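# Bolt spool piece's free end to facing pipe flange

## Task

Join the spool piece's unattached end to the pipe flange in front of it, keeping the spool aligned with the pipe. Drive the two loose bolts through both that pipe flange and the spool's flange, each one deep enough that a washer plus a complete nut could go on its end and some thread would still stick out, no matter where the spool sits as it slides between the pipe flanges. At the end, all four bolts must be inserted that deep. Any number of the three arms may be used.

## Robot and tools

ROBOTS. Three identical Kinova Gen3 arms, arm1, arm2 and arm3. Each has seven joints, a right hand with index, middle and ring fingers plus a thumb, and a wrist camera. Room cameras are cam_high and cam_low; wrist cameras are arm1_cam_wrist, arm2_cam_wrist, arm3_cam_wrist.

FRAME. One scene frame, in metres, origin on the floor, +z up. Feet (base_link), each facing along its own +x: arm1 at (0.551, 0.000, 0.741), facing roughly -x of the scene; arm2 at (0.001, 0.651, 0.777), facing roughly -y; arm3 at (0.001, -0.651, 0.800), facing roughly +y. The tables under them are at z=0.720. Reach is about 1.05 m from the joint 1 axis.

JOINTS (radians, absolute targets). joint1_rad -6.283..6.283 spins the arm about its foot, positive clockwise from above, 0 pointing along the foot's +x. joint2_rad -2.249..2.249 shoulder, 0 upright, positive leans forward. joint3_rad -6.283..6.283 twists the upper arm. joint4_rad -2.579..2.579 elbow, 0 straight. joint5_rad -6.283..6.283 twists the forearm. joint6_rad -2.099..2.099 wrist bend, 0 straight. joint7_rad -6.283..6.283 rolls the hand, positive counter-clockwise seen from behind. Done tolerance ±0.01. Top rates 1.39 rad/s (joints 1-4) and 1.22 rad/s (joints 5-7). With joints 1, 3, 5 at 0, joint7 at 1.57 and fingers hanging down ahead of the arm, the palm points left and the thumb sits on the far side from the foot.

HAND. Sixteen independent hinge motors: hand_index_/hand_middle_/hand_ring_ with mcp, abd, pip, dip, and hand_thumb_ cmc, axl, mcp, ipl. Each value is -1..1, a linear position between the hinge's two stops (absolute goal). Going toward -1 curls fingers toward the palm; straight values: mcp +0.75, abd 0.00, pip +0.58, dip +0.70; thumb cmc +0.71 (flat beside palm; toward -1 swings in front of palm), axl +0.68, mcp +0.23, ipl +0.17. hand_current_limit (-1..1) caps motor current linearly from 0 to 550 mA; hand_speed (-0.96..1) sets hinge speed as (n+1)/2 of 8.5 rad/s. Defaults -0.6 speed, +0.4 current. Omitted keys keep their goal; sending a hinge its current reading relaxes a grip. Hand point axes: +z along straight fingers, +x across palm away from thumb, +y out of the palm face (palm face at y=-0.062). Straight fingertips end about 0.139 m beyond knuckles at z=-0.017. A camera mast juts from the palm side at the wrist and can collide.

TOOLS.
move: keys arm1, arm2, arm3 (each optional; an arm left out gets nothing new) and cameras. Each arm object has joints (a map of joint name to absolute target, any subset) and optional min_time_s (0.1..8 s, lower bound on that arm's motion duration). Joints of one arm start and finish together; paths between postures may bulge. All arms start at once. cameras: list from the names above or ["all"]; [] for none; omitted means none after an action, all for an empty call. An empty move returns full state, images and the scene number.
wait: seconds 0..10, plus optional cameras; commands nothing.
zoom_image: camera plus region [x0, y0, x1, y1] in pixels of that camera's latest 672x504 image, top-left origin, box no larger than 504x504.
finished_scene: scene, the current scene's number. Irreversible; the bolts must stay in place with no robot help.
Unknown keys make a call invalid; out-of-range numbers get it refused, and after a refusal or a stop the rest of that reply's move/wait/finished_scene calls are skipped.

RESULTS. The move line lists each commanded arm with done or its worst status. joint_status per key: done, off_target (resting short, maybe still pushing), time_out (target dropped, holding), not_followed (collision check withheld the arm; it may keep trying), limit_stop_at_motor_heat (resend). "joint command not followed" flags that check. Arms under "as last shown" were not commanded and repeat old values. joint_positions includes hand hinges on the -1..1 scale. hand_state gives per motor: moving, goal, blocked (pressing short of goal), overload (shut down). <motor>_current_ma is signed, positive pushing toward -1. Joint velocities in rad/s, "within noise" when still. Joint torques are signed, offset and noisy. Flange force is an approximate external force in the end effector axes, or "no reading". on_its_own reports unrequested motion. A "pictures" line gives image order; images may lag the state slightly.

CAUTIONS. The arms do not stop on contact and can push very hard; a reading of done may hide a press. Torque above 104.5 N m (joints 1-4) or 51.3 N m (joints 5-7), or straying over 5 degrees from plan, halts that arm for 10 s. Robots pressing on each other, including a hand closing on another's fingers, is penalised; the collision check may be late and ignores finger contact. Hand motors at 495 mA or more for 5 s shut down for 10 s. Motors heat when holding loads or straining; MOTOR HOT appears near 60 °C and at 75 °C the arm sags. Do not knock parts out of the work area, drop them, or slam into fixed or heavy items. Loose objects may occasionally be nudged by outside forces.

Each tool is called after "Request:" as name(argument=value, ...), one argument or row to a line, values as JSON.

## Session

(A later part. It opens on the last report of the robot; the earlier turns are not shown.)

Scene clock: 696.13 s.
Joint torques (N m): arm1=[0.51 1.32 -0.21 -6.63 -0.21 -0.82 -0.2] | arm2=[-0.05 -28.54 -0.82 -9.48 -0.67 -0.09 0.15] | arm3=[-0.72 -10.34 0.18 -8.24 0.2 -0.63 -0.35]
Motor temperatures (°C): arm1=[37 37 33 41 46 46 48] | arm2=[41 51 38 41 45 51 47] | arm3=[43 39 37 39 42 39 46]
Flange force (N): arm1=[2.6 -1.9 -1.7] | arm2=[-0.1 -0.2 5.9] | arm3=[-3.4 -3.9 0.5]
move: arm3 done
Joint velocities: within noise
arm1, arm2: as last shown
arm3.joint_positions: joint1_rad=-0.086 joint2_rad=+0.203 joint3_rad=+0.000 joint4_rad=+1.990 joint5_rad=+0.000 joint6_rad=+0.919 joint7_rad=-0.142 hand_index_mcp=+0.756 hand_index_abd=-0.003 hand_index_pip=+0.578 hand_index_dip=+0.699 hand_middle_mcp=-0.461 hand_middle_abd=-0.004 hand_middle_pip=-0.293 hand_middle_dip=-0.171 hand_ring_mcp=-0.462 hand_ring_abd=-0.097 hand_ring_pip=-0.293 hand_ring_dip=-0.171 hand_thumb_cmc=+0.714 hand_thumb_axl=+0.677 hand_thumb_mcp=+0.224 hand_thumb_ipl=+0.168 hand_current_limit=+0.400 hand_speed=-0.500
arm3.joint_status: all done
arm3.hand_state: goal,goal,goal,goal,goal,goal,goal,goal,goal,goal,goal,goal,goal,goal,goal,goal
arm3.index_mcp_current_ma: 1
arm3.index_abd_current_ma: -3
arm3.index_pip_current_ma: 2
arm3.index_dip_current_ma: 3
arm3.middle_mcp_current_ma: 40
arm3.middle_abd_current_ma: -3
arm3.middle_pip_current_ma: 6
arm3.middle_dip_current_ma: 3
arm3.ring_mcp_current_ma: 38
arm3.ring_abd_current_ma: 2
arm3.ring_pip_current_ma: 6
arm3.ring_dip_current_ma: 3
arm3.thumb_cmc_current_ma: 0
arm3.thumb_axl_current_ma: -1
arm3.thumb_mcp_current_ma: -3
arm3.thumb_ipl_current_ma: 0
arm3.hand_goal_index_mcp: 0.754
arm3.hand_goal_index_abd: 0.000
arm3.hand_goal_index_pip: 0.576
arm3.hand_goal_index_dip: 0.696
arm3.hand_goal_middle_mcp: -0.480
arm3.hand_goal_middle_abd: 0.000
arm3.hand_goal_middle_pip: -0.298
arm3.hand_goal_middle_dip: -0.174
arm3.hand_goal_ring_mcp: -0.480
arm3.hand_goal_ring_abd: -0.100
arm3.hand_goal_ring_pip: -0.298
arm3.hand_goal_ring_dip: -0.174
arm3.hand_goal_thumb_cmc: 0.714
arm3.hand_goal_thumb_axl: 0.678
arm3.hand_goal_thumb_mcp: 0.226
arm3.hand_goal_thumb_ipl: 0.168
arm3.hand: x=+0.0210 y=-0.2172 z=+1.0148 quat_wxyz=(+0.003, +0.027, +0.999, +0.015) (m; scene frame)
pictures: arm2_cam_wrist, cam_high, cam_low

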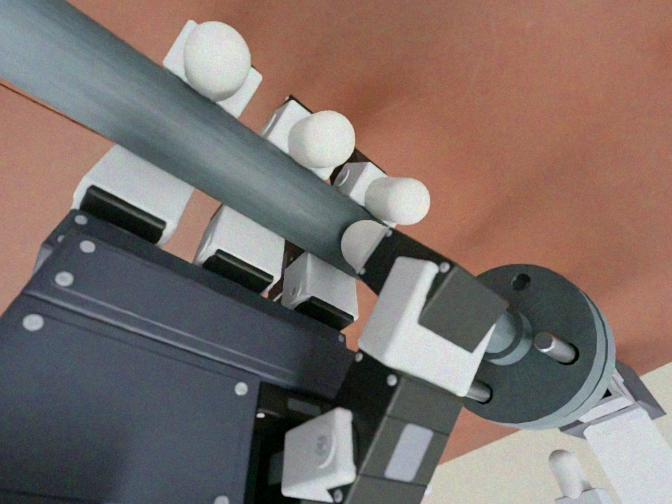

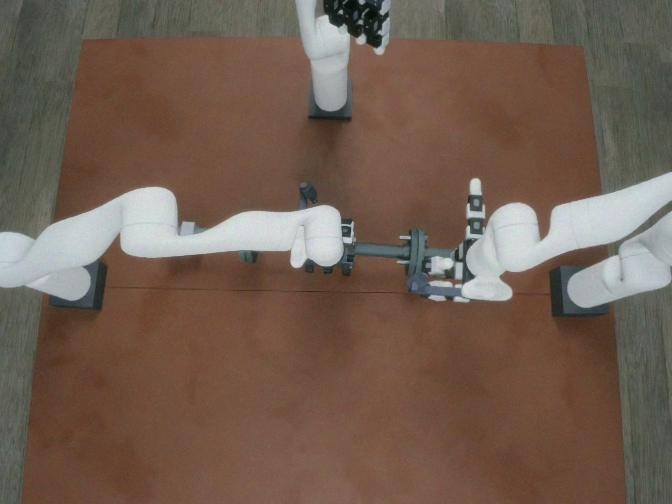

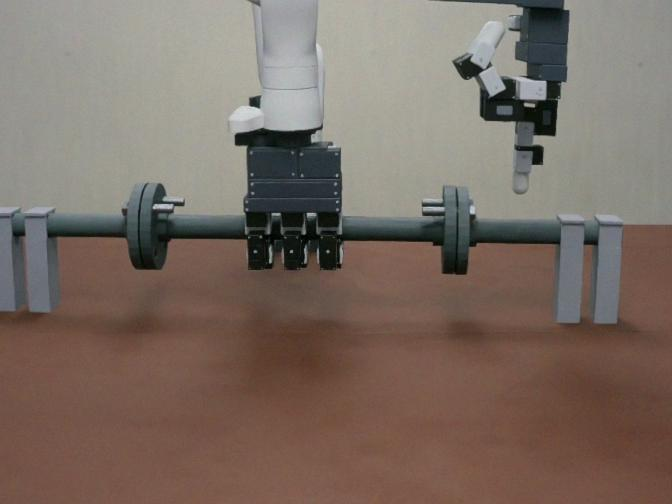

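Request:
move(
  arm3={"joints": {"joint1_rad": -0.0043, "joint2_rad": 0.1803, "joint4_rad": 1.8679, "joint6_rad": 1.0635, "joint7_rad": -0.0608}, "min_time_s": 3},
)

Request:
move(
  arm2={"joints": {"hand_thumb_mcp": 0.226, "hand_thumb_ipl": 0.168}},
  cameras=["cam_low", "arm2_cam_wrist"],
)

Scene clock: 701.20 s.
Joint torques (N m): arm1=[0.55 1.21 -0.2 -6.6 -0.2 -0.81 -0.18] | arm2=[-0.06 -28.53 -0.83 -9.53 -0.67 -0.08 0.15] | arm3=[-0.69 -10.43 0.04 -8.81 0.19 -0.6 -0.38]
Motor temperatures (°C): arm1=[37 37 33 41 46 46 48] | arm2=[41 51 38 41 45 51 47] | arm3=[43 39 37 39 42 39 46]
Flange force (N): arm1=[2.3 -2.0 -1.9] | arm2=[0.2 -0.3 5.9] | arm3=[-3.0 -4.3 0.8]
move: arm3 done
Joint velocities: within noise
arm1.joint_positions: joint1_rad=-0.397 joint2_rad=-0.403 joint3_rad=-0.161 joint4_rad=+1.313 joint5_rad=-0.014 joint6_rad=+2.068 joint7_rad=+1.960 hand_index_mcp=+0.753 hand_index_abd=+0.000 hand_index_pip=+0.577 hand_index_dip=+0.696 hand_middle_mcp=+0.753 hand_middle_abd=+0.000 hand_middle_pip=+0.577 hand_middle_dip=+0.696 hand_ring_mcp=+0.753 hand_ring_abd=+0.000 hand_ring_pip=+0.577 hand_ring_dip=+0.696 hand_thumb_cmc=+0.714 hand_thumb_axl=+0.677 hand_thumb_mcp=+0.224 hand_thumb_ipl=+0.168 hand_current_limit=+0.400 hand_speed=-0.600
arm1.joint_status: not commanded
arm1.hand_state: goal,goal,goal,goal,goal,goal,goal,goal,goal,goal,goal,goal,goal,goal,goal,goal
arm1.index_mcp_current_ma: 0
arm1.index_abd_current_ma: 0
arm1.index_pip_current_ma: 0
arm1.index_dip_current_ma: 0
arm1.middle_mcp_current_ma: 0
arm1.middle_abd_current_ma: 0
arm1.middle_pip_current_ma: 0
arm1.middle_dip_current_ma: 0
arm1.ring_mcp_current_ma: 0
arm1.ring_abd_current_ma: 0
arm1.ring_pip_current_ma: 0
arm1.ring_dip_current_ma: 0
arm1.thumb_cmc_current_ma: 0
arm1.thumb_axl_current_ma: 0
arm1.thumb_mcp_current_ma: -2
arm1.thumb_ipl_current_ma: 0
arm1.hand_goal_index_mcp: 0.754
arm1.hand_goal_index_abd: 0.000
arm1.hand_goal_index_pip: 0.576
arm1.hand_goal_index_dip: 0.696
arm1.hand_goal_middle_mcp: 0.754
arm1.hand_goal_middle_abd: 0.000
arm1.hand_goal_middle_pip: 0.576
arm1.hand_goal_middle_dip: 0.696
arm1.hand_goal_ring_mcp: 0.754
arm1.hand_goal_ring_abd: 0.000
arm1.hand_goal_ring_pip: 0.576
arm1.hand_goal_ring_dip: 0.696
arm1.hand_goal_thumb_cmc: 0.714
arm1.hand_goal_thumb_axl: 0.678
arm1.hand_goal_thumb_mcp: 0.226
arm1.hand_goal_thumb_ipl: 0.168
arm1.hand: x=+0.4890 y=-0.1242 z=+1.3033 quat_wxyz=(+0.014, -0.892, -0.445, +0.084) (m; scene frame)
arm2: as last shown
arm3.joint_positions: joint1_rad=-0.004 joint2_rad=+0.180 joint3_rad=+0.000 joint4_rad=+1.868 joint5_rad=+0.000 joint6_rad=+1.063 joint7_rad=-0.061 hand_index_mcp=+0.756 hand_index_abd=-0.003 hand_index_pip=+0.578 hand_index_dip=+0.699 hand_middle_mcp=-0.461 hand_middle_abd=-0.004 hand_middle_pip=-0.293 hand_middle_dip=-0.171 hand_ring_mcp=-0.462 hand_ring_abd=-0.097 hand_ring_pip=-0.293 hand_ring_dip=-0.171 hand_thumb_cmc=+0.714 hand_thumb_axl=+0.677 hand_thumb_mcp=+0.224 hand_thumb_ipl=+0.168 hand_current_limit=+0.400 hand_speed=-0.500
arm3.joint_status: all done
arm3.hand_state: goal,goal,goal,goal,goal,goal,goal,goal,goal,goal,goal,goal,goal,goal,goal,goal
arm3.index_mcp_current_ma: 1
arm3.index_abd_current_ma: -3
arm3.index_pip_current_ma: 2
arm3.index_dip_current_ma: 3
arm3.middle_mcp_current_ma: 40
arm3.middle_abd_current_ma: -3
arm3.middle_pip_current_ma: 6
arm3.middle_dip_current_ma: 3
arm3.ring_mcp_current_ma: 38
arm3.ring_abd_current_ma: 2
arm3.ring_pip_current_ma: 6
arm3.ring_dip_current_ma: 3
arm3.thumb_cmc_current_ma: 0
arm3.thumb_axl_current_ma: -1
arm3.thumb_mcp_current_ma: -3
arm3.thumb_ipl_current_ma: 0
arm3.hand_goal_index_mcp: 0.754
arm3.hand_goal_index_abd: 0.000
arm3.hand_goal_index_pip: 0.576
arm3.hand_goal_index_dip: 0.696
arm3.hand_goal_middle_mcp: -0.480
arm3.hand_goal_middle_abd: 0.000
arm3.hand_goal_middle_pip: -0.298
arm3.hand_goal_middle_dip: -0.174
arm3.hand_goal_ring_mcp: -0.480
arm3.hand_goal_ring_abd: -0.100
arm3.hand_goal_ring_pip: -0.298
arm3.hand_goal_ring_dip: -0.174
arm3.hand_goal_thumb_cmc: 0.714
arm3.hand_goal_thumb_axl: 0.678
arm3.hand_goal_thumb_mcp: 0.226
arm3.hand_goal_thumb_ipl: 0.168
arm3.hand: x=+0.0490 y=-0.2036 z=+1.0558 quat_wxyz=(+0.005, +0.027, +0.999, +0.015) (m; scene frame)
pictures: none

Scene clock: 702.70 s.
Joint torques (N m): arm1=[0.54 1.28 -0.22 -6.59 -0.18 -0.78 -0.17] | arm2=[-0.07 -28.54 -0.82 -9.52 -0.69 -0.08 0.16] | arm3=[-0.79 -10.44 0.07 -8.83 0.17 -0.61 -0.39]
Motor temperatures (°C): arm1=[37 37 33 41 46 46 48] | arm2=[41 51 38 41 45 51 47] | arm3=[43 39 37 39 42 39 46]
Flange force (N): arm1=[2.4 -1.9 -1.8] | arm2=[0.1 -0.3 5.9] | arm3=[-3.2 -4.3 0.9]
move: arm2 done
Joint velocities: within noise
arm1, arm3: as last shown
arm2.joint_positions: joint1_rad=-0.136 joint2_rad=+1.065 joint3_rad=+0.000 joint4_rad=+0.932 joint5_rad=-0.082 joint6_rad=+1.130 joint7_rad=+1.434 hand_index_mcp=+0.765 hand_index_abd=-0.004 hand_index_pip=-0.738 hand_index_dip=-0.088 hand_middle_mcp=+0.762 hand_middle_abd=-0.001 hand_middle_pip=-0.751 hand_middle_dip=-0.069 hand_ring_mcp=+0.765 hand_ring_abd=+0.001 hand_ring_pip=-0.707 hand_ring_dip=-0.153 hand_thumb_cmc=-0.573 hand_thumb_axl=+0.676 hand_thumb_mcp=+0.214 hand_thumb_ipl=+0.164 hand_current_limit=+0.400 hand_speed=-0.700
arm2.joint_status: all done
arm2.hand_state: goal,goal,blocked,blocked,goal,goal,blocked,blocked,goal,goal,blocked,blocked,goal,goal,goal,goal
arm2.index_mcp_current_ma: 48
arm2.index_abd_current_ma: -14
arm2.index_pip_current_ma: 289
arm2.index_dip_current_ma: 385
arm2.middle_mcp_current_ma: 38
arm2.middle_abd_current_ma: -5
arm2.middle_pip_current_ma: 224
arm2.middle_dip_current_ma: 385
arm2.ring_mcp_current_ma: 49
arm2.ring_abd_current_ma: 3
arm2.ring_pip_current_ma: 385
arm2.ring_dip_current_ma: 385
arm2.thumb_cmc_current_ma: -12
arm2.thumb_axl_current_ma: -11
arm2.thumb_mcp_current_ma: -65
arm2.thumb_ipl_current_ma: -23
arm2.hand_goal_index_mcp: 0.754
arm2.hand_goal_index_abd: 0.000
arm2.hand_goal_index_pip: -0.800
arm2.hand_goal_index_dip: -0.350
arm2.hand_goal_middle_mcp: 0.754
arm2.hand_goal_middle_abd: 0.000
arm2.hand_goal_middle_pip: -0.800
arm2.hand_goal_middle_dip: -0.350
arm2.hand_goal_ring_mcp: 0.754
arm2.hand_goal_ring_abd: 0.000
arm2.hand_goal_ring_pip: -0.800
arm2.hand_goal_ring_dip: -0.350
arm2.hand_goal_thumb_cmc: -0.570
arm2.hand_goal_thumb_axl: 0.678
arm2.hand_goal_thumb_mcp: 0.226
arm2.hand_goal_thumb_ipl: 0.168
arm2.hand: x=+0.1471 y=-0.0324 z=+0.8502 quat_wxyz=(+0.033, +0.731, +0.681, +0.020) (m; scene frame)
pictures: arm2_cam_wrist, cam_low

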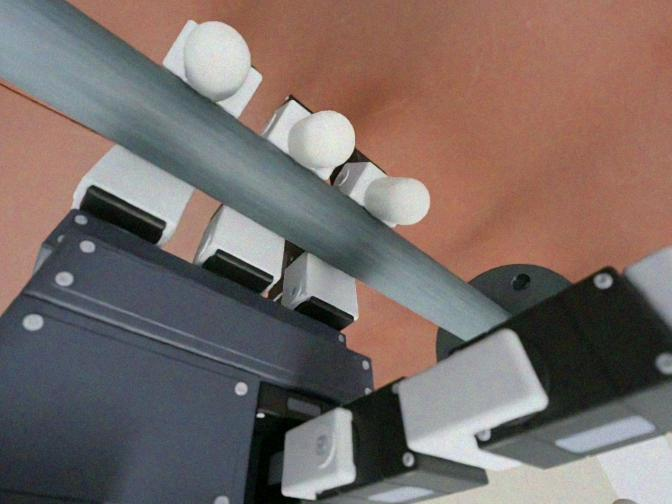

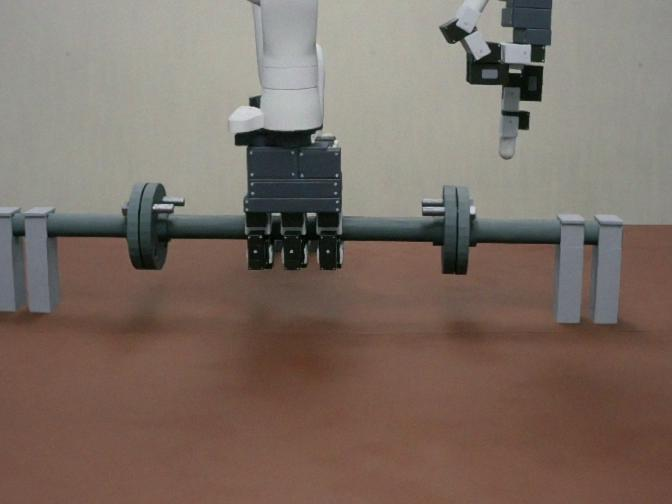

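Request:
move(
  arm2={"joints": {"hand_index_pip": -0.62, "hand_middle_pip": -0.62, "hand_ring_pip": -0.62, "hand_index_dip": 0, "hand_middle_dip": 0, "hand_ring_dip": 0}},
)

Request:
move(
  arm2={"joints": {"joint2_rad": 1.0684, "joint4_rad": 0.9341, "joint6_rad": 1.1241}, "min_time_s": 1.5},
  cameras=["cam_low", "arm2_cam_wrist"],
)

Request:
zoom_image(
  camera="cam_low",
  region=[220, 180, 370, 300],
)

Scene clock: 704.40 s.
Joint torques (N m): arm1=[0.6 1.16 -0.25 -6.62 -0.21 -0.86 -0.13] | arm2=[-0.12 -24.5 -0.67 -7.66 -0.42 0.12 0.13] | arm3=[-0.74 -10.45 0.13 -8.78 0.18 -0.64 -0.35]
Motor temperatures (°C): arm1=[37 37 33 41 46 46 48] | arm2=[41 51 38 41 45 51 47] | arm3=[43 39 37 39 42 39 46]
Flange force (N): arm1=[2.3 -2.0 -2.0] | arm2=[0.2 0.0 0.1] | arm3=[-2.9 -4.1 0.7]
move: arm2 done
Joint velocities: within noise
arm1, arm3: as last shown
arm2.joint_positions: joint1_rad=-0.136 joint2_rad=+1.065 joint3_rad=+0.000 joint4_rad=+0.932 joint5_rad=-0.082 joint6_rad=+1.130 joint7_rad=+1.434 hand_index_mcp=+0.760 hand_index_abd=-0.004 hand_index_pip=-0.620 hand_index_dip=-0.002 hand_middle_mcp=+0.760 hand_middle_abd=-0.001 hand_middle_pip=-0.620 hand_middle_dip=-0.003 hand_ring_mcp=+0.760 hand_ring_abd=+0.001 hand_ring_pip=-0.620 hand_ring_dip=-0.003 hand_thumb_cmc=-0.573 hand_thumb_axl=+0.676 hand_thumb_mcp=+0.214 hand_thumb_ipl=+0.164 hand_current_limit=+0.400 hand_speed=-0.700
arm2.joint_status: all done
arm2.hand_state: goal,goal,goal,goal,goal,goal,goal,goal,goal,goal,goal,goal,goal,goal,goal,goal
arm2.index_mcp_current_ma: 24
arm2.index_abd_current_ma: -13
arm2.index_pip_current_ma: -1
arm2.index_dip_current_ma: -10
arm2.middle_mcp_current_ma: 24
arm2.middle_abd_current_ma: -5
arm2.middle_pip_current_ma: -1
arm2.middle_dip_current_ma: -11
arm2.ring_mcp_current_ma: 26
arm2.ring_abd_current_ma: 3
arm2.ring_pip_current_ma: 0
arm2.ring_dip_current_ma: -12
arm2.thumb_cmc_current_ma: -12
arm2.thumb_axl_current_ma: -11
arm2.thumb_mcp_current_ma: -64
arm2.thumb_ipl_current_ma: -23
arm2.hand_goal_index_mcp: 0.754
arm2.hand_goal_index_abd: 0.000
arm2.hand_goal_index_pip: -0.620
arm2.hand_goal_index_dip: 0.000
arm2.hand_goal_middle_mcp: 0.754
arm2.hand_goal_middle_abd: 0.000
arm2.hand_goal_middle_pip: -0.620
arm2.hand_goal_middle_dip: 0.000
arm2.hand_goal_ring_mcp: 0.754
arm2.hand_goal_ring_abd: 0.000
arm2.hand_goal_ring_pip: -0.620
arm2.hand_goal_ring_dip: 0.000
arm2.hand_goal_thumb_cmc: -0.570
arm2.hand_goal_thumb_axl: 0.678
arm2.hand_goal_thumb_mcp: 0.226
arm2.hand_goal_thumb_ipl: 0.168
arm2.hand: x=+0.1471 y=-0.0325 z=+0.8502 quat_wxyz=(+0.033, +0.731, +0.681, +0.020) (m; scene frame)
pictures: none

Scene clock: 706.20 s.
Joint torques (N m): arm1=[0.5 1.24 -0.13 -6.59 -0.21 -0.81 -0.17] | arm2=[-0.08 -24.5 -0.66 -7.64 -0.42 0.13 0.14] | arm3=[-0.77 -10.42 0.05 -8.82 0.15 -0.6 -0.39]
Motor temperatures (°C): arm1=[37 37 33 41 46 46 48] | arm2=[41 51 38 41 45 51 47] | arm3=[43 39 37 39 42 39 46]
Flange force (N): arm1=[2.2 -1.7 -2.0] | arm2=[0.4 0.1 0.0] | arm3=[-3.1 -4.4 0.8]
move: arm2 done
Joint velocities: within noise
arm1, arm3: as last shown
arm2.joint_positions: joint1_rad=-0.136 joint2_rad=+1.068 joint3_rad=+0.000 joint4_rad=+0.934 joint5_rad=-0.082 joint6_rad=+1.124 joint7_rad=+1.434 hand_index_mcp=+0.760 hand_index_abd=-0.004 hand_index_pip=-0.620 hand_index_dip=-0.002 hand_middle_mcp=+0.760 hand_middle_abd=-0.001 hand_middle_pip=-0.620 hand_middle_dip=-0.003 hand_ring_mcp=+0.760 hand_ring_abd=+0.001 hand_ring_pip=-0.620 hand_ring_dip=-0.003 hand_thumb_cmc=-0.573 hand_thumb_axl=+0.676 hand_thumb_mcp=+0.214 hand_thumb_ipl=+0.164 hand_current_limit=+0.400 hand_speed=-0.700
arm2.joint_status: all done
arm2.hand_state: goal,goal,goal,goal,goal,goal,goal,goal,goal,goal,goal,goal,goal,goal,goal,goal
arm2.index_mcp_current_ma: 24
arm2.index_abd_current_ma: -13
arm2.index_pip_current_ma: -1
arm2.index_dip_current_ma: -10
arm2.middle_mcp_current_ma: 24
arm2.middle_abd_current_ma: -5
arm2.middle_pip_current_ma: -1
arm2.middle_dip_current_ma: -11
arm2.ring_mcp_current_ma: 26
arm2.ring_abd_current_ma: 3
arm2.ring_pip_current_ma: 0
arm2.ring_dip_current_ma: -12
arm2.thumb_cmc_current_ma: -12
arm2.thumb_axl_current_ma: -11
arm2.thumb_mcp_current_ma: -64
arm2.thumb_ipl_current_ma: -23
arm2.hand_goal_index_mcp: 0.754
arm2.hand_goal_index_abd: 0.000
arm2.hand_goal_index_pip: -0.620
arm2.hand_goal_index_dip: 0.000
arm2.hand_goal_middle_mcp: 0.754
arm2.hand_goal_middle_abd: 0.000
arm2.hand_goal_middle_pip: -0.620
arm2.hand_goal_middle_dip: 0.000
arm2.hand_goal_ring_mcp: 0.754
arm2.hand_goal_ring_abd: 0.000
arm2.hand_goal_ring_pip: -0.620
arm2.hand_goal_ring_dip: 0.000
arm2.hand_goal_thumb_cmc: -0.570
arm2.hand_goal_thumb_axl: 0.678
arm2.hand_goal_thumb_mcp: 0.226
arm2.hand_goal_thumb_ipl: 0.168
arm2.hand: x=+0.1471 y=-0.0325 z=+0.8472 quat_wxyz=(+0.033, +0.731, +0.681, +0.020) (m; scene frame)
pictures: arm2_cam_wrist, cam_low

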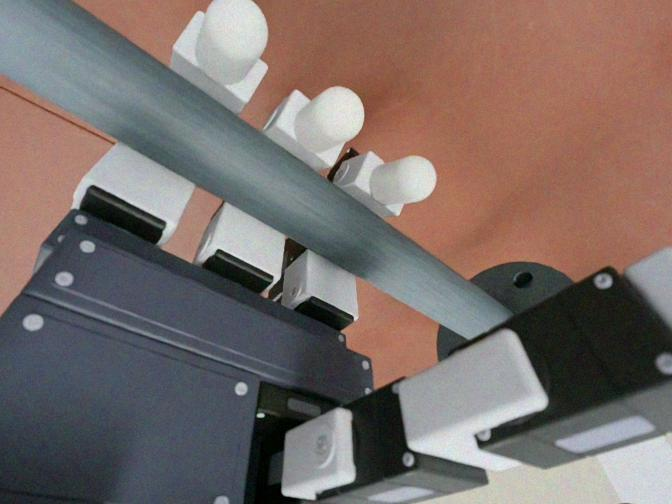

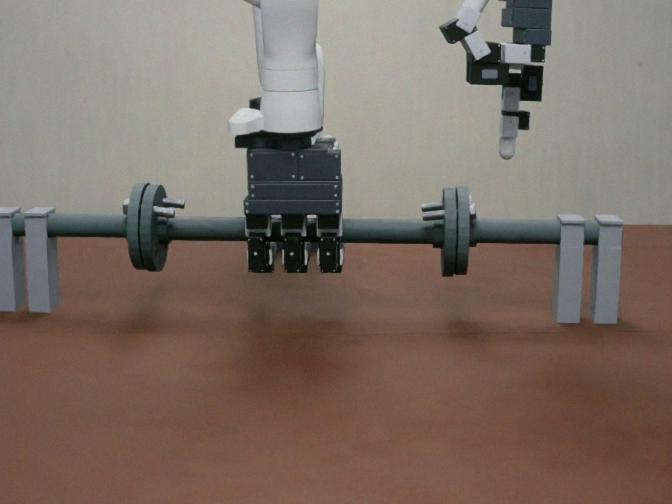

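Scaled by 3.360.

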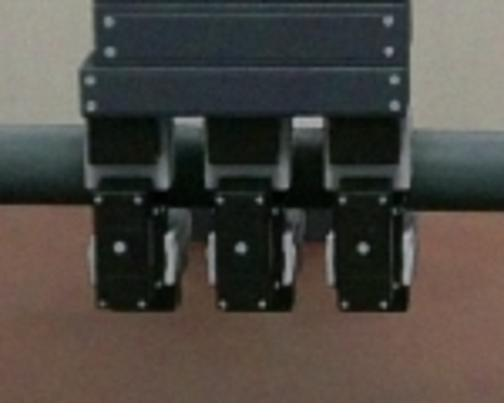

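Request:
move(
  arm2={"joints": {"hand_index_pip": -0.1, "hand_middle_pip": -0.1, "hand_ring_pip": -0.1, "hand_index_dip": 0.5, "hand_middle_dip": 0.5, "hand_ring_dip": 0.5}},
)

Request:
move(
  arm2={"joints": {"hand_index_mcp": 1.0, "hand_middle_mcp": 1.0, "hand_ring_mcp": 1.0, "hand_index_dip": 0.696, "hand_middle_dip": 0.696, "hand_ring_dip": 0.696}},
  cameras=["cam_low", "arm2_cam_wrist"],
)

Request:
zoom_image(
  camera="cam_low",
  region=[220, 180, 370, 300],
)

Scene clock: 709.23 s.
Joint torques (N m): arm1=[0.5 1.25 -0.14 -6.61 -0.16 -0.78 -0.17] | arm2=[-0.09 -24.5 -0.64 -7.66 -0.41 0.14 0.12] | arm3=[-0.79 -10.44 0.12 -8.83 0.19 -0.63 -0.36]
Motor temperatures (°C): arm1=[37 37 33 41 46 46 48] | arm2=[41 51 38 41 45 51 47] | arm3=[43 39 37 39 42 39 46]
Flange force (N): arm1=[2.2 -1.6 -1.7] | arm2=[0.5 0.0 0.1] | arm3=[-3.0 -4.3 0.8]
move: arm2 done
Joint velocities: within noise
arm1, arm3: as last shown
arm2.joint_positions: joint1_rad=-0.136 joint2_rad=+1.068 joint3_rad=+0.000 joint4_rad=+0.934 joint5_rad=-0.082 joint6_rad=+1.124 joint7_rad=+1.434 hand_index_mcp=+0.759 hand_index_abd=-0.004 hand_index_pip=-0.101 hand_index_dip=+0.498 hand_middle_mcp=+0.759 hand_middle_abd=-0.001 hand_middle_pip=-0.101 hand_middle_dip=+0.497 hand_ring_mcp=+0.759 hand_ring_abd=+0.001 hand_ring_pip=-0.101 hand_ring_dip=+0.497 hand_thumb_cmc=-0.573 hand_thumb_axl=+0.676 hand_thumb_mcp=+0.214 hand_thumb_ipl=+0.164 hand_current_limit=+0.400 hand_speed=-0.700
arm2.joint_status: all done
arm2.hand_state: goal,goal,goal,goal,goal,goal,goal,goal,goal,goal,goal,goal,goal,goal,goal,goal
arm2.index_mcp_current_ma: 20
arm2.index_abd_current_ma: -13
arm2.index_pip_current_ma: -3
arm2.index_dip_current_ma: -10
arm2.middle_mcp_current_ma: 20
arm2.middle_abd_current_ma: -5
arm2.middle_pip_current_ma: -3
arm2.middle_dip_current_ma: -11
arm2.ring_mcp_current_ma: 22
arm2.ring_abd_current_ma: 3
arm2.ring_pip_current_ma: -4
arm2.ring_dip_current_ma: -11
arm2.thumb_cmc_current_ma: -12
arm2.thumb_axl_current_ma: -11
arm2.thumb_mcp_current_ma: -64
arm2.thumb_ipl_current_ma: -23
arm2.hand_goal_index_mcp: 0.754
arm2.hand_goal_index_abd: 0.000
arm2.hand_goal_index_pip: -0.100
arm2.hand_goal_index_dip: 0.500
arm2.hand_goal_middle_mcp: 0.754
arm2.hand_goal_middle_abd: 0.000
arm2.hand_goal_middle_pip: -0.100
arm2.hand_goal_middle_dip: 0.500
arm2.hand_goal_ring_mcp: 0.754
arm2.hand_goal_ring_abd: 0.000
arm2.hand_goal_ring_pip: -0.100
arm2.hand_goal_ring_dip: 0.500
arm2.hand_goal_thumb_cmc: -0.570
arm2.hand_goal_thumb_axl: 0.678
arm2.hand_goal_thumb_mcp: 0.226
arm2.hand_goal_thumb_ipl: 0.168
arm2.hand: x=+0.1471 y=-0.0325 z=+0.8472 quat_wxyz=(+0.033, +0.731, +0.681, +0.020) (m; scene frame)
pictures: none

Scene clock: 709.93 s.
Joint torques (N m): arm1=[0.52 1.18 -0.25 -6.6 -0.24 -0.78 -0.17] | arm2=[-0.07 -24.49 -0.58 -7.62 -0.36 0.14 0.13] | arm3=[-0.71 -10.51 0.1 -8.93 0.16 -0.6 -0.35]
Motor temperatures (°C): arm1=[37 37 33 41 46 46 48] | arm2=[41 51 38 41 45 51 47] | arm3=[43 39 37 39 42 39 46]
Flange force (N): arm1=[2.3 -2.1 -1.9] | arm2=[0.3 0.1 0.1] | arm3=[-2.8 -4.5 1.2]
move: arm2 done
Joint velocities: within noise
arm1, arm3: as last shown
arm2.joint_positions: joint1_rad=-0.136 joint2_rad=+1.068 joint3_rad=+0.000 joint4_rad=+0.934 joint5_rad=-0.082 joint6_rad=+1.124 joint7_rad=+1.434 hand_index_mcp=+0.995 hand_index_abd=-0.004 hand_index_pip=-0.101 hand_index_dip=+0.693 hand_middle_mcp=+0.995 hand_middle_abd=-0.001 hand_middle_pip=-0.101 hand_middle_dip=+0.693 hand_ring_mcp=+0.995 hand_ring_abd=+0.001 hand_ring_pip=-0.101 hand_ring_dip=+0.693 hand_thumb_cmc=-0.573 hand_thumb_axl=+0.676 hand_thumb_mcp=+0.214 hand_thumb_ipl=+0.164 hand_current_limit=+0.400 hand_speed=-0.700
arm2.joint_status: all done
arm2.hand_state: goal,goal,goal,goal,goal,goal,goal,goal,goal,goal,goal,goal,goal,goal,goal,goal
arm2.index_mcp_current_ma: -21
arm2.index_abd_current_ma: -13
arm2.index_pip_current_ma: -3
arm2.index_dip_current_ma: -10
arm2.middle_mcp_current_ma: -22
arm2.middle_abd_current_ma: -5
arm2.middle_pip_current_ma: -3
arm2.middle_dip_current_ma: -11
arm2.ring_mcp_current_ma: -23
arm2.ring_abd_current_ma: 3
arm2.ring_pip_current_ma: -4
arm2.ring_dip_current_ma: -12
arm2.thumb_cmc_current_ma: -12
arm2.thumb_axl_current_ma: -11
arm2.thumb_mcp_current_ma: -64
arm2.thumb_ipl_current_ma: -23
arm2.hand_goal_index_mcp: 1.000
arm2.hand_goal_index_abd: 0.000
arm2.hand_goal_index_pip: -0.100
arm2.hand_goal_index_dip: 0.696
arm2.hand_goal_middle_mcp: 1.000
arm2.hand_goal_middle_abd: 0.000
arm2.hand_goal_middle_pip: -0.100
arm2.hand_goal_middle_dip: 0.696
arm2.hand_goal_ring_mcp: 1.000
arm2.hand_goal_ring_abd: 0.000
arm2.hand_goal_ring_pip: -0.100
arm2.hand_goal_ring_dip: 0.696
arm2.hand_goal_thumb_cmc: -0.570
arm2.hand_goal_thumb_axl: 0.678
arm2.hand_goal_thumb_mcp: 0.226
arm2.hand_goal_thumb_ipl: 0.168
arm2.hand: x=+0.1471 y=-0.0325 z=+0.8472 quat_wxyz=(+0.033, +0.731, +0.681, +0.020) (m; scene frame)
pictures: arm2_cam_wrist, cam_low

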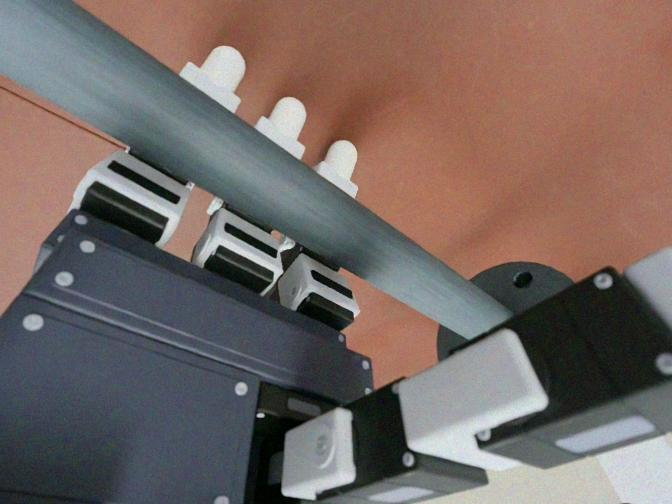

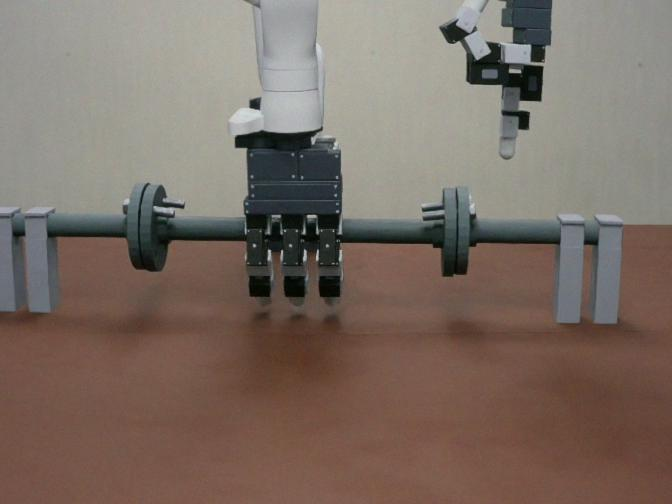

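Scaled by 3.360.

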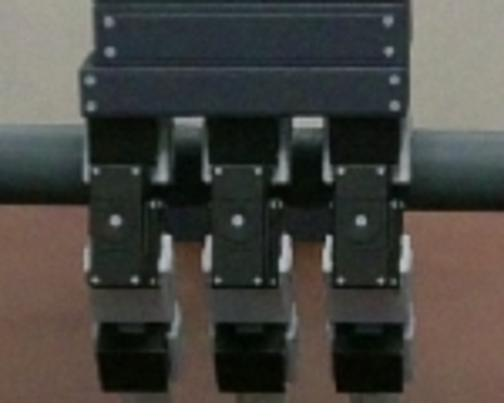

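Request:
move(
  arm2={"joints": {"joint2_rad": 1.0444, "joint4_rad": 0.9201, "joint6_rad": 1.1621}, "min_time_s": 3},
  cameras=["arm2_cam_wrist"],
)

Request:
move(
  arm2={"joints": {"hand_index_pip": 0.38, "hand_middle_pip": 0.38, "hand_ring_pip": 0.38}},
  cameras=["cam_low", "arm2_cam_wrist"],
)

Request:
zoom_image(
  camera="cam_low",
  region=[110, 150, 510, 300],
)

Scene clock: 714.17 s.
Joint torques (N m): arm1=[0.56 1.21 -0.13 -6.6 -0.22 -0.8 -0.19] | arm2=[-0.07 -24.36 -0.61 -7.72 -0.4 0.12 0.15] | arm3=[-0.72 -10.53 0.15 -8.89 0.14 -0.59 -0.41]
Motor temperatures (°C): arm1=[37 37 33 41 46 46 48] | arm2=[41 51 38 41 45 51 47] | arm3=[43 39 37 39 42 39 46]
Flange force (N): arm1=[2.2 -1.8 -1.9] | arm2=[0.1 0.1 0.0] | arm3=[-3.0 -4.3 1.2]
move: arm2 done
Joint velocities: within noise
arm1, arm3: as last shown
arm2.joint_positions: joint1_rad=-0.136 joint2_rad=+1.044 joint3_rad=+0.000 joint4_rad=+0.920 joint5_rad=-0.082 joint6_rad=+1.162 joint7_rad=+1.434 hand_index_mcp=+0.995 hand_index_abd=-0.004 hand_index_pip=-0.101 hand_index_dip=+0.693 hand_middle_mcp=+0.995 hand_middle_abd=-0.001 hand_middle_pip=-0.101 hand_middle_dip=+0.693 hand_ring_mcp=+0.995 hand_ring_abd=+0.001 hand_ring_pip=-0.101 hand_ring_dip=+0.693 hand_thumb_cmc=-0.573 hand_thumb_axl=+0.676 hand_thumb_mcp=+0.214 hand_thumb_ipl=+0.164 hand_current_limit=+0.400 hand_speed=-0.700
arm2.joint_status: all done
arm2.hand_state: goal,goal,goal,goal,goal,goal,goal,goal,goal,goal,goal,goal,goal,goal,goal,goal
arm2.index_mcp_current_ma: -21
arm2.index_abd_current_ma: -13
arm2.index_pip_current_ma: -3
arm2.index_dip_current_ma: -10
arm2.middle_mcp_current_ma: -22
arm2.middle_abd_current_ma: -5
arm2.middle_pip_current_ma: -3
arm2.middle_dip_current_ma: -11
arm2.ring_mcp_current_ma: -23
arm2.ring_abd_current_ma: 3
arm2.ring_pip_current_ma: -4
arm2.ring_dip_current_ma: -12
arm2.thumb_cmc_current_ma: -12
arm2.thumb_axl_current_ma: -11
arm2.thumb_mcp_current_ma: -64
arm2.thumb_ipl_current_ma: -23
arm2.hand_goal_index_mcp: 1.000
arm2.hand_goal_index_abd: 0.000
arm2.hand_goal_index_pip: -0.100
arm2.hand_goal_index_dip: 0.696
arm2.hand_goal_middle_mcp: 1.000
arm2.hand_goal_middle_abd: 0.000
arm2.hand_goal_middle_pip: -0.100
arm2.hand_goal_middle_dip: 0.696
arm2.hand_goal_ring_mcp: 1.000
arm2.hand_goal_ring_abd: 0.000
arm2.hand_goal_ring_pip: -0.100
arm2.hand_goal_ring_dip: 0.696
arm2.hand_goal_thumb_cmc: -0.570
arm2.hand_goal_thumb_axl: 0.678
arm2.hand_goal_thumb_mcp: 0.226
arm2.hand_goal_thumb_ipl: 0.168
arm2.hand: x=+0.1475 y=-0.0318 z=+0.8671 quat_wxyz=(+0.034, +0.730, +0.682, +0.020) (m; scene frame)
pictures: arm2_cam_wrist

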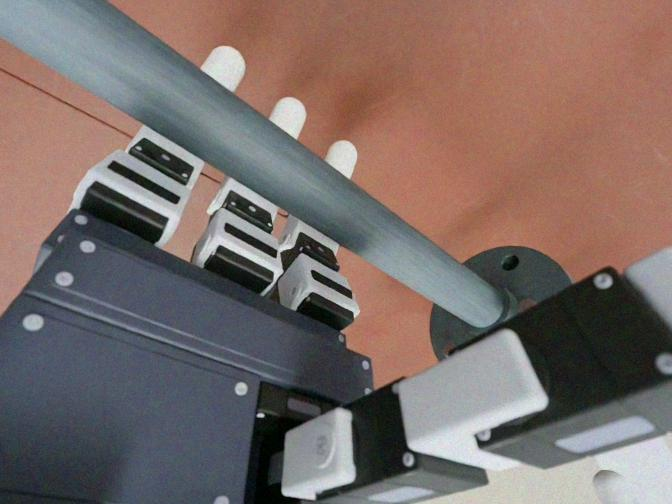

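Scene clock: 715.10 s.
Joint torques (N m): arm1=[0.5 1.16 -0.11 -6.53 -0.22 -0.78 -0.14] | arm2=[-0.12 -24.39 -0.62 -7.7 -0.36 0.13 0.13] | arm3=[-0.71 -10.47 0.13 -8.8 0.16 -0.62 -0.4]
Motor temperatures (°C): arm1=[37 37 33 41 46 46 48] | arm2=[41 51 38 41 45 51 47] | arm3=[43 39 37 39 42 39 46]
Flange force (N): arm1=[1.8 -1.6 -2.3] | arm2=[-0.1 0.1 0.0] | arm3=[-3.0 -4.2 0.8]
move: arm2 done
Joint velocities: within noise
arm1, arm3: as last shown
arm2.joint_positions: joint1_rad=-0.136 joint2_rad=+1.044 joint3_rad=+0.000 joint4_rad=+0.920 joint5_rad=-0.082 joint6_rad=+1.162 joint7_rad=+1.434 hand_index_mcp=+0.995 hand_index_abd=-0.004 hand_index_pip=+0.377 hand_index_dip=+0.693 hand_middle_mcp=+0.995 hand_middle_abd=-0.001 hand_middle_pip=+0.377 hand_middle_dip=+0.693 hand_ring_mcp=+0.995 hand_ring_abd=+0.001 hand_ring_pip=+0.376 hand_ring_dip=+0.693 hand_thumb_cmc=-0.573 hand_thumb_axl=+0.676 hand_thumb_mcp=+0.214 hand_thumb_ipl=+0.164 hand_current_limit=+0.400 hand_speed=-0.700
arm2.joint_status: all done
arm2.hand_state: goal,goal,goal,goal,goal,goal,goal,goal,goal,goal,goal,goal,goal,goal,goal,goal
arm2.index_mcp_current_ma: -21
arm2.index_abd_current_ma: -13
arm2.index_pip_current_ma: -12
arm2.index_dip_current_ma: -10
arm2.middle_mcp_current_ma: -22
arm2.middle_abd_current_ma: -5
arm2.middle_pip_current_ma: -12
arm2.middle_dip_current_ma: -11
arm2.ring_mcp_current_ma: -23
arm2.ring_abd_current_ma: 3
arm2.ring_pip_current_ma: -15
arm2.ring_dip_current_ma: -12
arm2.thumb_cmc_current_ma: -12
arm2.thumb_axl_current_ma: -11
arm2.thumb_mcp_current_ma: -64
arm2.thumb_ipl_current_ma: -23
arm2.hand_goal_index_mcp: 1.000
arm2.hand_goal_index_abd: 0.000
arm2.hand_goal_index_pip: 0.380
arm2.hand_goal_index_dip: 0.696
arm2.hand_goal_middle_mcp: 1.000
arm2.hand_goal_middle_abd: 0.000
arm2.hand_goal_middle_pip: 0.380
arm2.hand_goal_middle_dip: 0.696
arm2.hand_goal_ring_mcp: 1.000
arm2.hand_goal_ring_abd: 0.000
arm2.hand_goal_ring_pip: 0.380
arm2.hand_goal_ring_dip: 0.696
arm2.hand_goal_thumb_cmc: -0.570
arm2.hand_goal_thumb_axl: 0.678
arm2.hand_goal_thumb_mcp: 0.226
arm2.hand_goal_thumb_ipl: 0.168
arm2.hand: x=+0.1475 y=-0.0318 z=+0.8671 quat_wxyz=(+0.034, +0.730, +0.682, +0.020) (m; scene frame)
pictures: arm2_cam_wrist, cam_low

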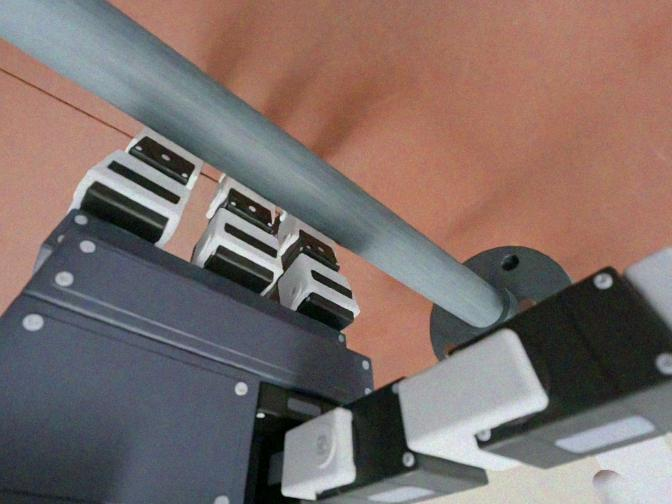

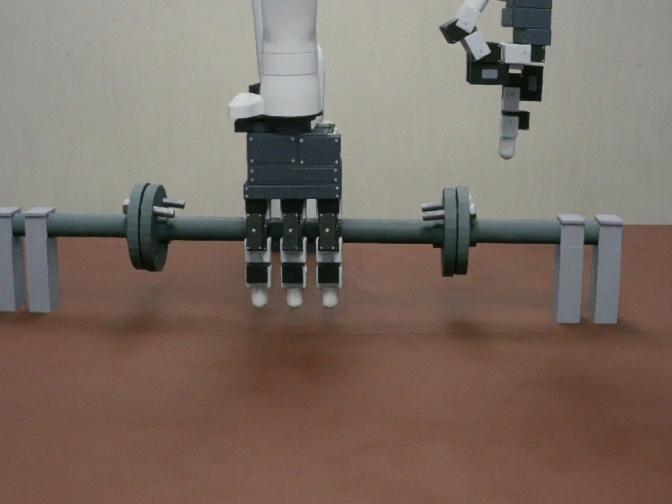

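Scaled by 1.260.

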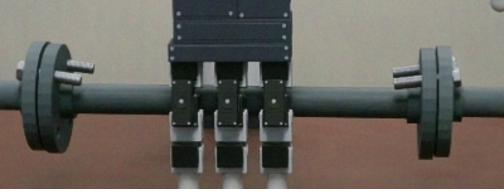

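Request:
move(
  arm2={"joints":{"joint2_rad":0.984,"joint4_rad":0.885,"joint6_rad":1.257},"min_time_s":2},
  cameras=["cam_low","cam_high","arm2_cam_wrist"],
)

Scene clock: 718.63 s.
Joint torques (N m): arm1=[0.49 1.24 -0.13 -6.56 -0.19 -0.81 -0.13] | arm2=[-0.08 -24.03 -0.58 -8.01 -0.39 0.16 0.13] | arm3=[-0.7 -10.45 0.1 -8.8 0.16 -0.62 -0.37]
Motor temperatures (°C): arm1=[37 37 33 41 46 46 48] | arm2=[41 51 38 41 45 51 47] | arm3=[43 39 37 39 42 39 46]
Flange force (N): arm1=[2.1 -1.5 -2.1] | arm2=[0.3 0.1 0.2] | arm3=[-2.9 -4.2 0.8]
move: arm2 done
Joint velocities: within noise
arm1.joint_positions: joint1_rad=-0.397 joint2_rad=-0.403 joint3_rad=-0.161 joint4_rad=+1.313 joint5_rad=-0.014 joint6_rad=+2.068 joint7_rad=+1.960 hand_index_mcp=+0.753 hand_index_abd=+0.000 hand_index_pip=+0.577 hand_index_dip=+0.696 hand_middle_mcp=+0.753 hand_middle_abd=+0.000 hand_middle_pip=+0.577 hand_middle_dip=+0.696 hand_ring_mcp=+0.753 hand_ring_abd=+0.000 hand_ring_pip=+0.577 hand_ring_dip=+0.696 hand_thumb_cmc=+0.714 hand_thumb_axl=+0.677 hand_thumb_mcp=+0.224 hand_thumb_ipl=+0.168 hand_current_limit=+0.400 hand_speed=-0.600
arm1.joint_status: not commanded
arm1.hand_state: goal,goal,goal,goal,goal,goal,goal,goal,goal,goal,goal,goal,goal,goal,goal,goal
arm1.index_mcp_current_ma: 0
arm1.index_abd_current_ma: 0
arm1.index_pip_current_ma: 0
arm1.index_dip_current_ma: 0
arm1.middle_mcp_current_ma: 0
arm1.middle_abd_current_ma: 0
arm1.middle_pip_current_ma: 0
arm1.middle_dip_current_ma: 0
arm1.ring_mcp_current_ma: 0
arm1.ring_abd_current_ma: 0
arm1.ring_pip_current_ma: 0
arm1.ring_dip_current_ma: 0
arm1.thumb_cmc_current_ma: 0
arm1.thumb_axl_current_ma: 0
arm1.thumb_mcp_current_ma: -2
arm1.thumb_ipl_current_ma: 0
arm1.hand_goal_index_mcp: 0.754
arm1.hand_goal_index_abd: 0.000
arm1.hand_goal_index_pip: 0.576
arm1.hand_goal_index_dip: 0.696
arm1.hand_goal_middle_mcp: 0.754
arm1.hand_goal_middle_abd: 0.000
arm1.hand_goal_middle_pip: 0.576
arm1.hand_goal_middle_dip: 0.696
arm1.hand_goal_ring_mcp: 0.754
arm1.hand_goal_ring_abd: 0.000
arm1.hand_goal_ring_pip: 0.576
arm1.hand_goal_ring_dip: 0.696
arm1.hand_goal_thumb_cmc: 0.714
arm1.hand_goal_thumb_axl: 0.678
arm1.hand_goal_thumb_mcp: 0.226
arm1.hand_goal_thumb_ipl: 0.168
arm1.hand: x=+0.4890 y=-0.1242 z=+1.3033 quat_wxyz=(+0.014, -0.892, -0.445, +0.084) (m; scene frame)
arm2.joint_positions: joint1_rad=-0.136 joint2_rad=+0.984 joint3_rad=+0.000 joint4_rad=+0.885 joint5_rad=-0.082 joint6_rad=+1.257 joint7_rad=+1.434 hand_index_mcp=+0.995 hand_index_abd=-0.004 hand_index_pip=+0.377 hand_index_dip=+0.693 hand_middle_mcp=+0.995 hand_middle_abd=-0.001 hand_middle_pip=+0.377 hand_middle_dip=+0.693 hand_ring_mcp=+0.995 hand_ring_abd=+0.001 hand_ring_pip=+0.376 hand_ring_dip=+0.693 hand_thumb_cmc=-0.573 hand_thumb_axl=+0.676 hand_thumb_mcp=+0.214 hand_thumb_ipl=+0.164 hand_current_limit=+0.400 hand_speed=-0.700
arm2.joint_status: all done
arm2.hand_state: goal,goal,goal,goal,goal,goal,goal,goal,goal,goal,goal,goal,goal,goal,goal,goal
arm2.index_mcp_current_ma: -21
arm2.index_abd_current_ma: -13
arm2.index_pip_current_ma: -12
arm2.index_dip_current_ma: -10
arm2.middle_mcp_current_ma: -22
arm2.middle_abd_current_ma: -5
arm2.middle_pip_current_ma: -12
arm2.middle_dip_current_ma: -11
arm2.ring_mcp_current_ma: -23
arm2.ring_abd_current_ma: 3
arm2.ring_pip_current_ma: -15
arm2.ring_dip_current_ma: -12
arm2.thumb_cmc_current_ma: -12
arm2.thumb_axl_current_ma: -11
arm2.thumb_mcp_current_ma: -64
arm2.thumb_ipl_current_ma: -23
arm2.hand_goal_index_mcp: 1.000
arm2.hand_goal_index_abd: 0.000
arm2.hand_goal_index_pip: 0.380
arm2.hand_goal_index_dip: 0.696
arm2.hand_goal_middle_mcp: 1.000
arm2.hand_goal_middle_abd: 0.000
arm2.hand_goal_middle_pip: 0.380
arm2.hand_goal_middle_dip: 0.696
arm2.hand_goal_ring_mcp: 1.000
arm2.hand_goal_ring_abd: 0.000
arm2.hand_goal_ring_pip: 0.380
arm2.hand_goal_ring_dip: 0.696
arm2.hand_goal_thumb_cmc: -0.570
arm2.hand_goal_thumb_axl: 0.678
arm2.hand_goal_thumb_mcp: 0.226
arm2.hand_goal_thumb_ipl: 0.168
arm2.hand: x=+0.1483 y=-0.0273 z=+0.9171 quat_wxyz=(+0.035, +0.728, +0.685, +0.021) (m; scene frame)
arm3.joint_positions: joint1_rad=-0.004 joint2_rad=+0.180 joint3_rad=+0.000 joint4_rad=+1.868 joint5_rad=+0.000 joint6_rad=+1.063 joint7_rad=-0.061 hand_index_mcp=+0.756 hand_index_abd=-0.003 hand_index_pip=+0.578 hand_index_dip=+0.699 hand_middle_mcp=-0.461 hand_middle_abd=-0.004 hand_middle_pip=-0.293 hand_middle_dip=-0.171 hand_ring_mcp=-0.462 hand_ring_abd=-0.097 hand_ring_pip=-0.293 hand_ring_dip=-0.171 hand_thumb_cmc=+0.714 hand_thumb_axl=+0.677 hand_thumb_mcp=+0.224 hand_thumb_ipl=+0.168 hand_current_limit=+0.400 hand_speed=-0.500
arm3.joint_status: not commanded
arm3.hand_state: goal,goal,goal,goal,goal,goal,goal,goal,goal,goal,goal,goal,goal,goal,goal,goal
arm3.index_mcp_current_ma: 1
arm3.index_abd_current_ma: -3
arm3.index_pip_current_ma: 2
arm3.index_dip_current_ma: 3
arm3.middle_mcp_current_ma: 40
arm3.middle_abd_current_ma: -3
arm3.middle_pip_current_ma: 6
arm3.middle_dip_current_ma: 3
arm3.ring_mcp_current_ma: 38
arm3.ring_abd_current_ma: 2
arm3.ring_pip_current_ma: 6
arm3.ring_dip_current_ma: 3
arm3.thumb_cmc_current_ma: 0
arm3.thumb_axl_current_ma: -1
arm3.thumb_mcp_current_ma: -3
arm3.thumb_ipl_current_ma: 0
arm3.hand_goal_index_mcp: 0.754
arm3.hand_goal_index_abd: 0.000
arm3.hand_goal_index_pip: 0.576
arm3.hand_goal_index_dip: 0.696
arm3.hand_goal_middle_mcp: -0.480
arm3.hand_goal_middle_abd: 0.000
arm3.hand_goal_middle_pip: -0.298
arm3.hand_goal_middle_dip: -0.174
arm3.hand_goal_ring_mcp: -0.480
arm3.hand_goal_ring_abd: -0.100
arm3.hand_goal_ring_pip: -0.298
arm3.hand_goal_ring_dip: -0.174
arm3.hand_goal_thumb_cmc: 0.714
arm3.hand_goal_thumb_axl: 0.678
arm3.hand_goal_thumb_mcp: 0.226
arm3.hand_goal_thumb_ipl: 0.168
arm3.hand: x=+0.0490 y=-0.2036 z=+1.0558 quat_wxyz=(+0.005, +0.027, +0.999, +0.015) (m; scene frame)
pictures: arm2_cam_wrist, cam_high, cam_low

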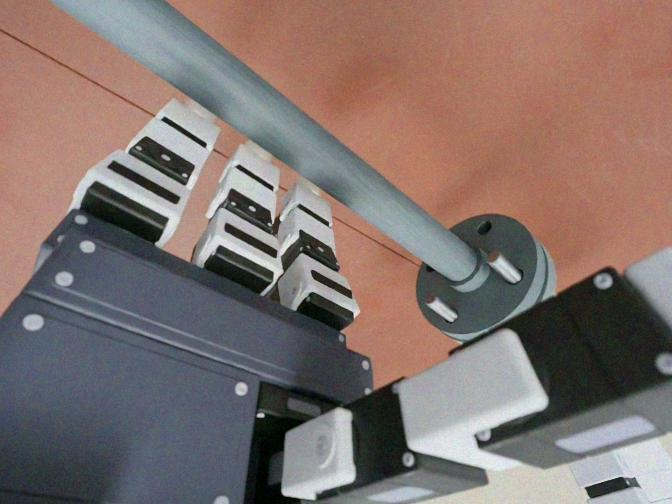

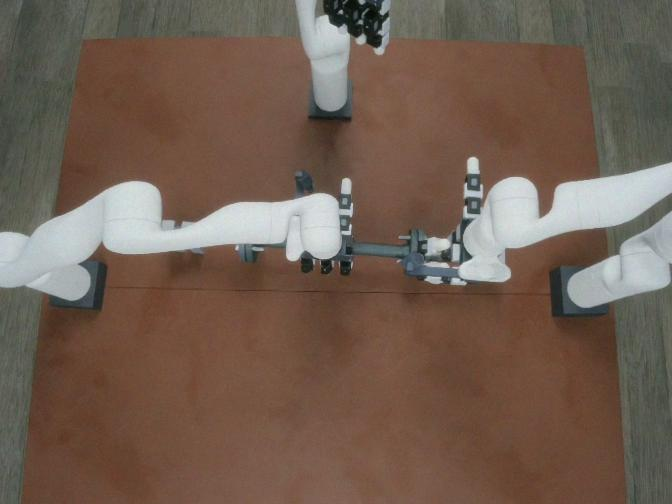

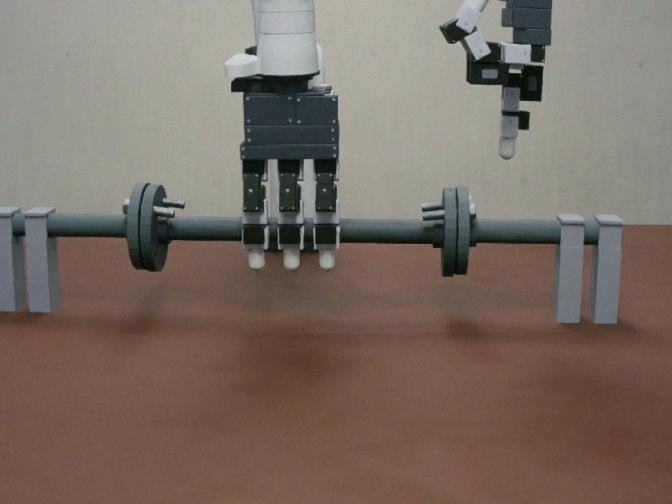

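Request:
move(
  arm2={"joints":{"joint2_rad":0.91,"joint4_rad":0.84,"joint6_rad":1.376},"min_time_s":2},
  cameras=["cam_low","cam_high"],
)

Request:
zoom_image(
  camera="cam_low",
  region=[400, 170, 500, 270],
)

Request:
zoom_image(
  camera="cam_low",
  region=[110, 150, 210, 250],
)

Request:
zoom_image(
  camera="cam_high",
  region=[230, 210, 460, 290],
)

Scene clock: 721.87 s.
Joint torques (N m): arm1=[0.53 1.21 -0.13 -6.55 -0.19 -0.84 -0.12] | arm2=[-0.07 -23.4 -0.61 -8.23 -0.4 0.14 0.13] | arm3=[-0.66 -10.51 0.08 -8.79 0.16 -0.63 -0.38]
Motor temperatures (°C): arm1=[37 37 33 41 46 46 48] | arm2=[41 51 38 41 45 51 47] | arm3=[43 39 37 39 42 39 46]
Flange force (N): arm1=[2.0 -1.6 -2.3] | arm2=[0.2 0.1 0.1] | arm3=[-2.9 -4.1 0.8]
move: arm2 done
Joint velocities: within noise
arm1, arm3: as last shown
arm2.joint_positions: joint1_rad=-0.136 joint2_rad=+0.910 joint3_rad=+0.000 joint4_rad=+0.840 joint5_rad=-0.082 joint6_rad=+1.376 joint7_rad=+1.434 hand_index_mcp=+0.995 hand_index_abd=-0.004 hand_index_pip=+0.377 hand_index_dip=+0.693 hand_middle_mcp=+0.995 hand_middle_abd=-0.001 hand_middle_pip=+0.377 hand_middle_dip=+0.693 hand_ring_mcp=+0.995 hand_ring_abd=+0.001 hand_ring_pip=+0.376 hand_ring_dip=+0.693 hand_thumb_cmc=-0.573 hand_thumb_axl=+0.676 hand_thumb_mcp=+0.214 hand_thumb_ipl=+0.164 hand_current_limit=+0.400 hand_speed=-0.700
arm2.joint_status: all done
arm2.hand_state: goal,goal,goal,goal,goal,goal,goal,goal,goal,goal,goal,goal,goal,goal,goal,goal
arm2.index_mcp_current_ma: -21
arm2.index_abd_current_ma: -13
arm2.index_pip_current_ma: -12
arm2.index_dip_current_ma: -10
arm2.middle_mcp_current_ma: -22
arm2.middle_abd_current_ma: -5
arm2.middle_pip_current_ma: -12
arm2.middle_dip_current_ma: -11
arm2.ring_mcp_current_ma: -23
arm2.ring_abd_current_ma: 3
arm2.ring_pip_current_ma: -15
arm2.ring_dip_current_ma: -12
arm2.thumb_cmc_current_ma: -12
arm2.thumb_axl_current_ma: -11
arm2.thumb_mcp_current_ma: -64
arm2.thumb_ipl_current_ma: -23
arm2.hand_goal_index_mcp: 1.000
arm2.hand_goal_index_abd: 0.000
arm2.hand_goal_index_pip: 0.380
arm2.hand_goal_index_dip: 0.696
arm2.hand_goal_middle_mcp: 1.000
arm2.hand_goal_middle_abd: 0.000
arm2.hand_goal_middle_pip: 0.380
arm2.hand_goal_middle_dip: 0.696
arm2.hand_goal_ring_mcp: 1.000
arm2.hand_goal_ring_abd: 0.000
arm2.hand_goal_ring_pip: 0.380
arm2.hand_goal_ring_dip: 0.696
arm2.hand_goal_thumb_cmc: -0.570
arm2.hand_goal_thumb_axl: 0.678
arm2.hand_goal_thumb_mcp: 0.226
arm2.hand_goal_thumb_ipl: 0.168
arm2.hand: x=+0.1483 y=-0.0162 z=+0.9788 quat_wxyz=(+0.035, +0.724, +0.688, +0.022) (m; scene frame)
pictures: cam_high, cam_low

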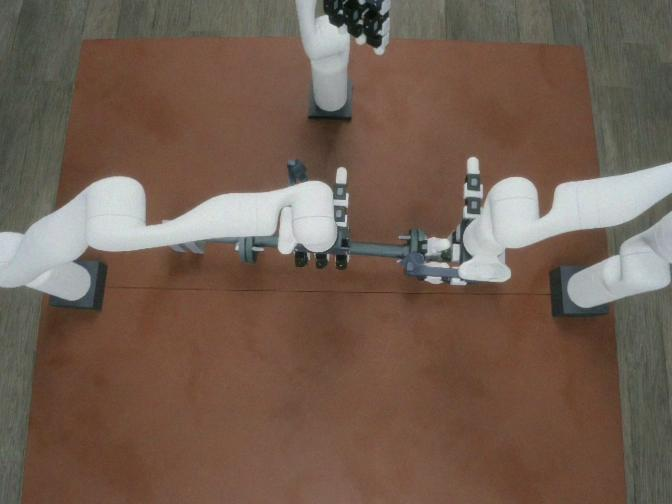

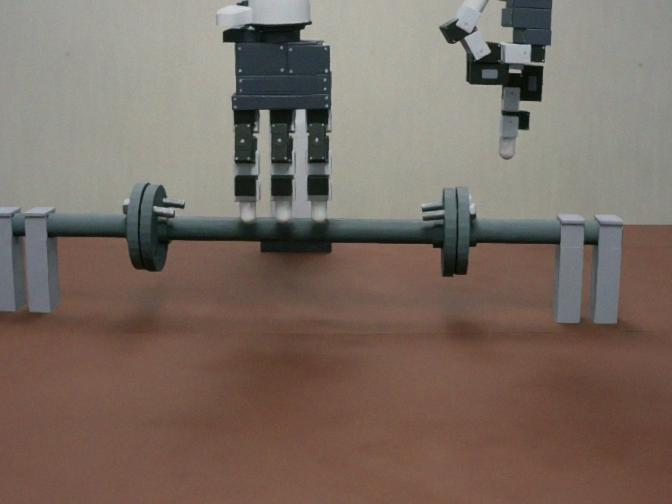

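Scaled by 5.040.

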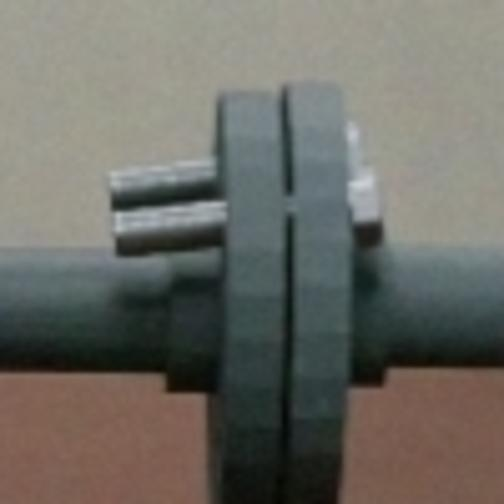

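Scaled by 5.040.

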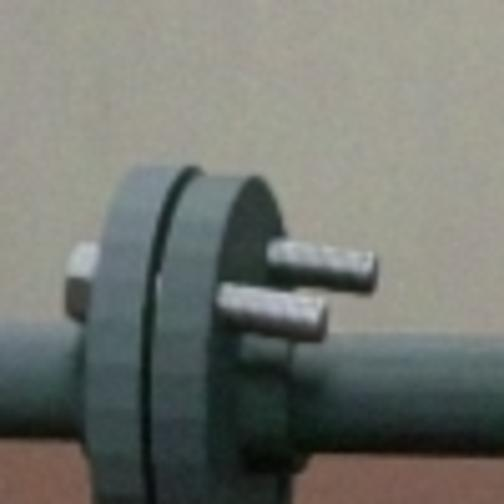

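Scaled by 2.191.

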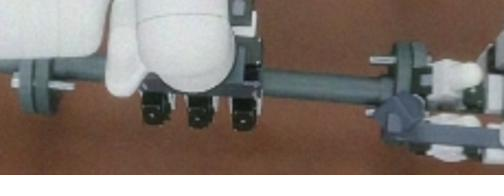

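Request:
finished_scene(
  scene=2,
)

The scene is finished: the task was done.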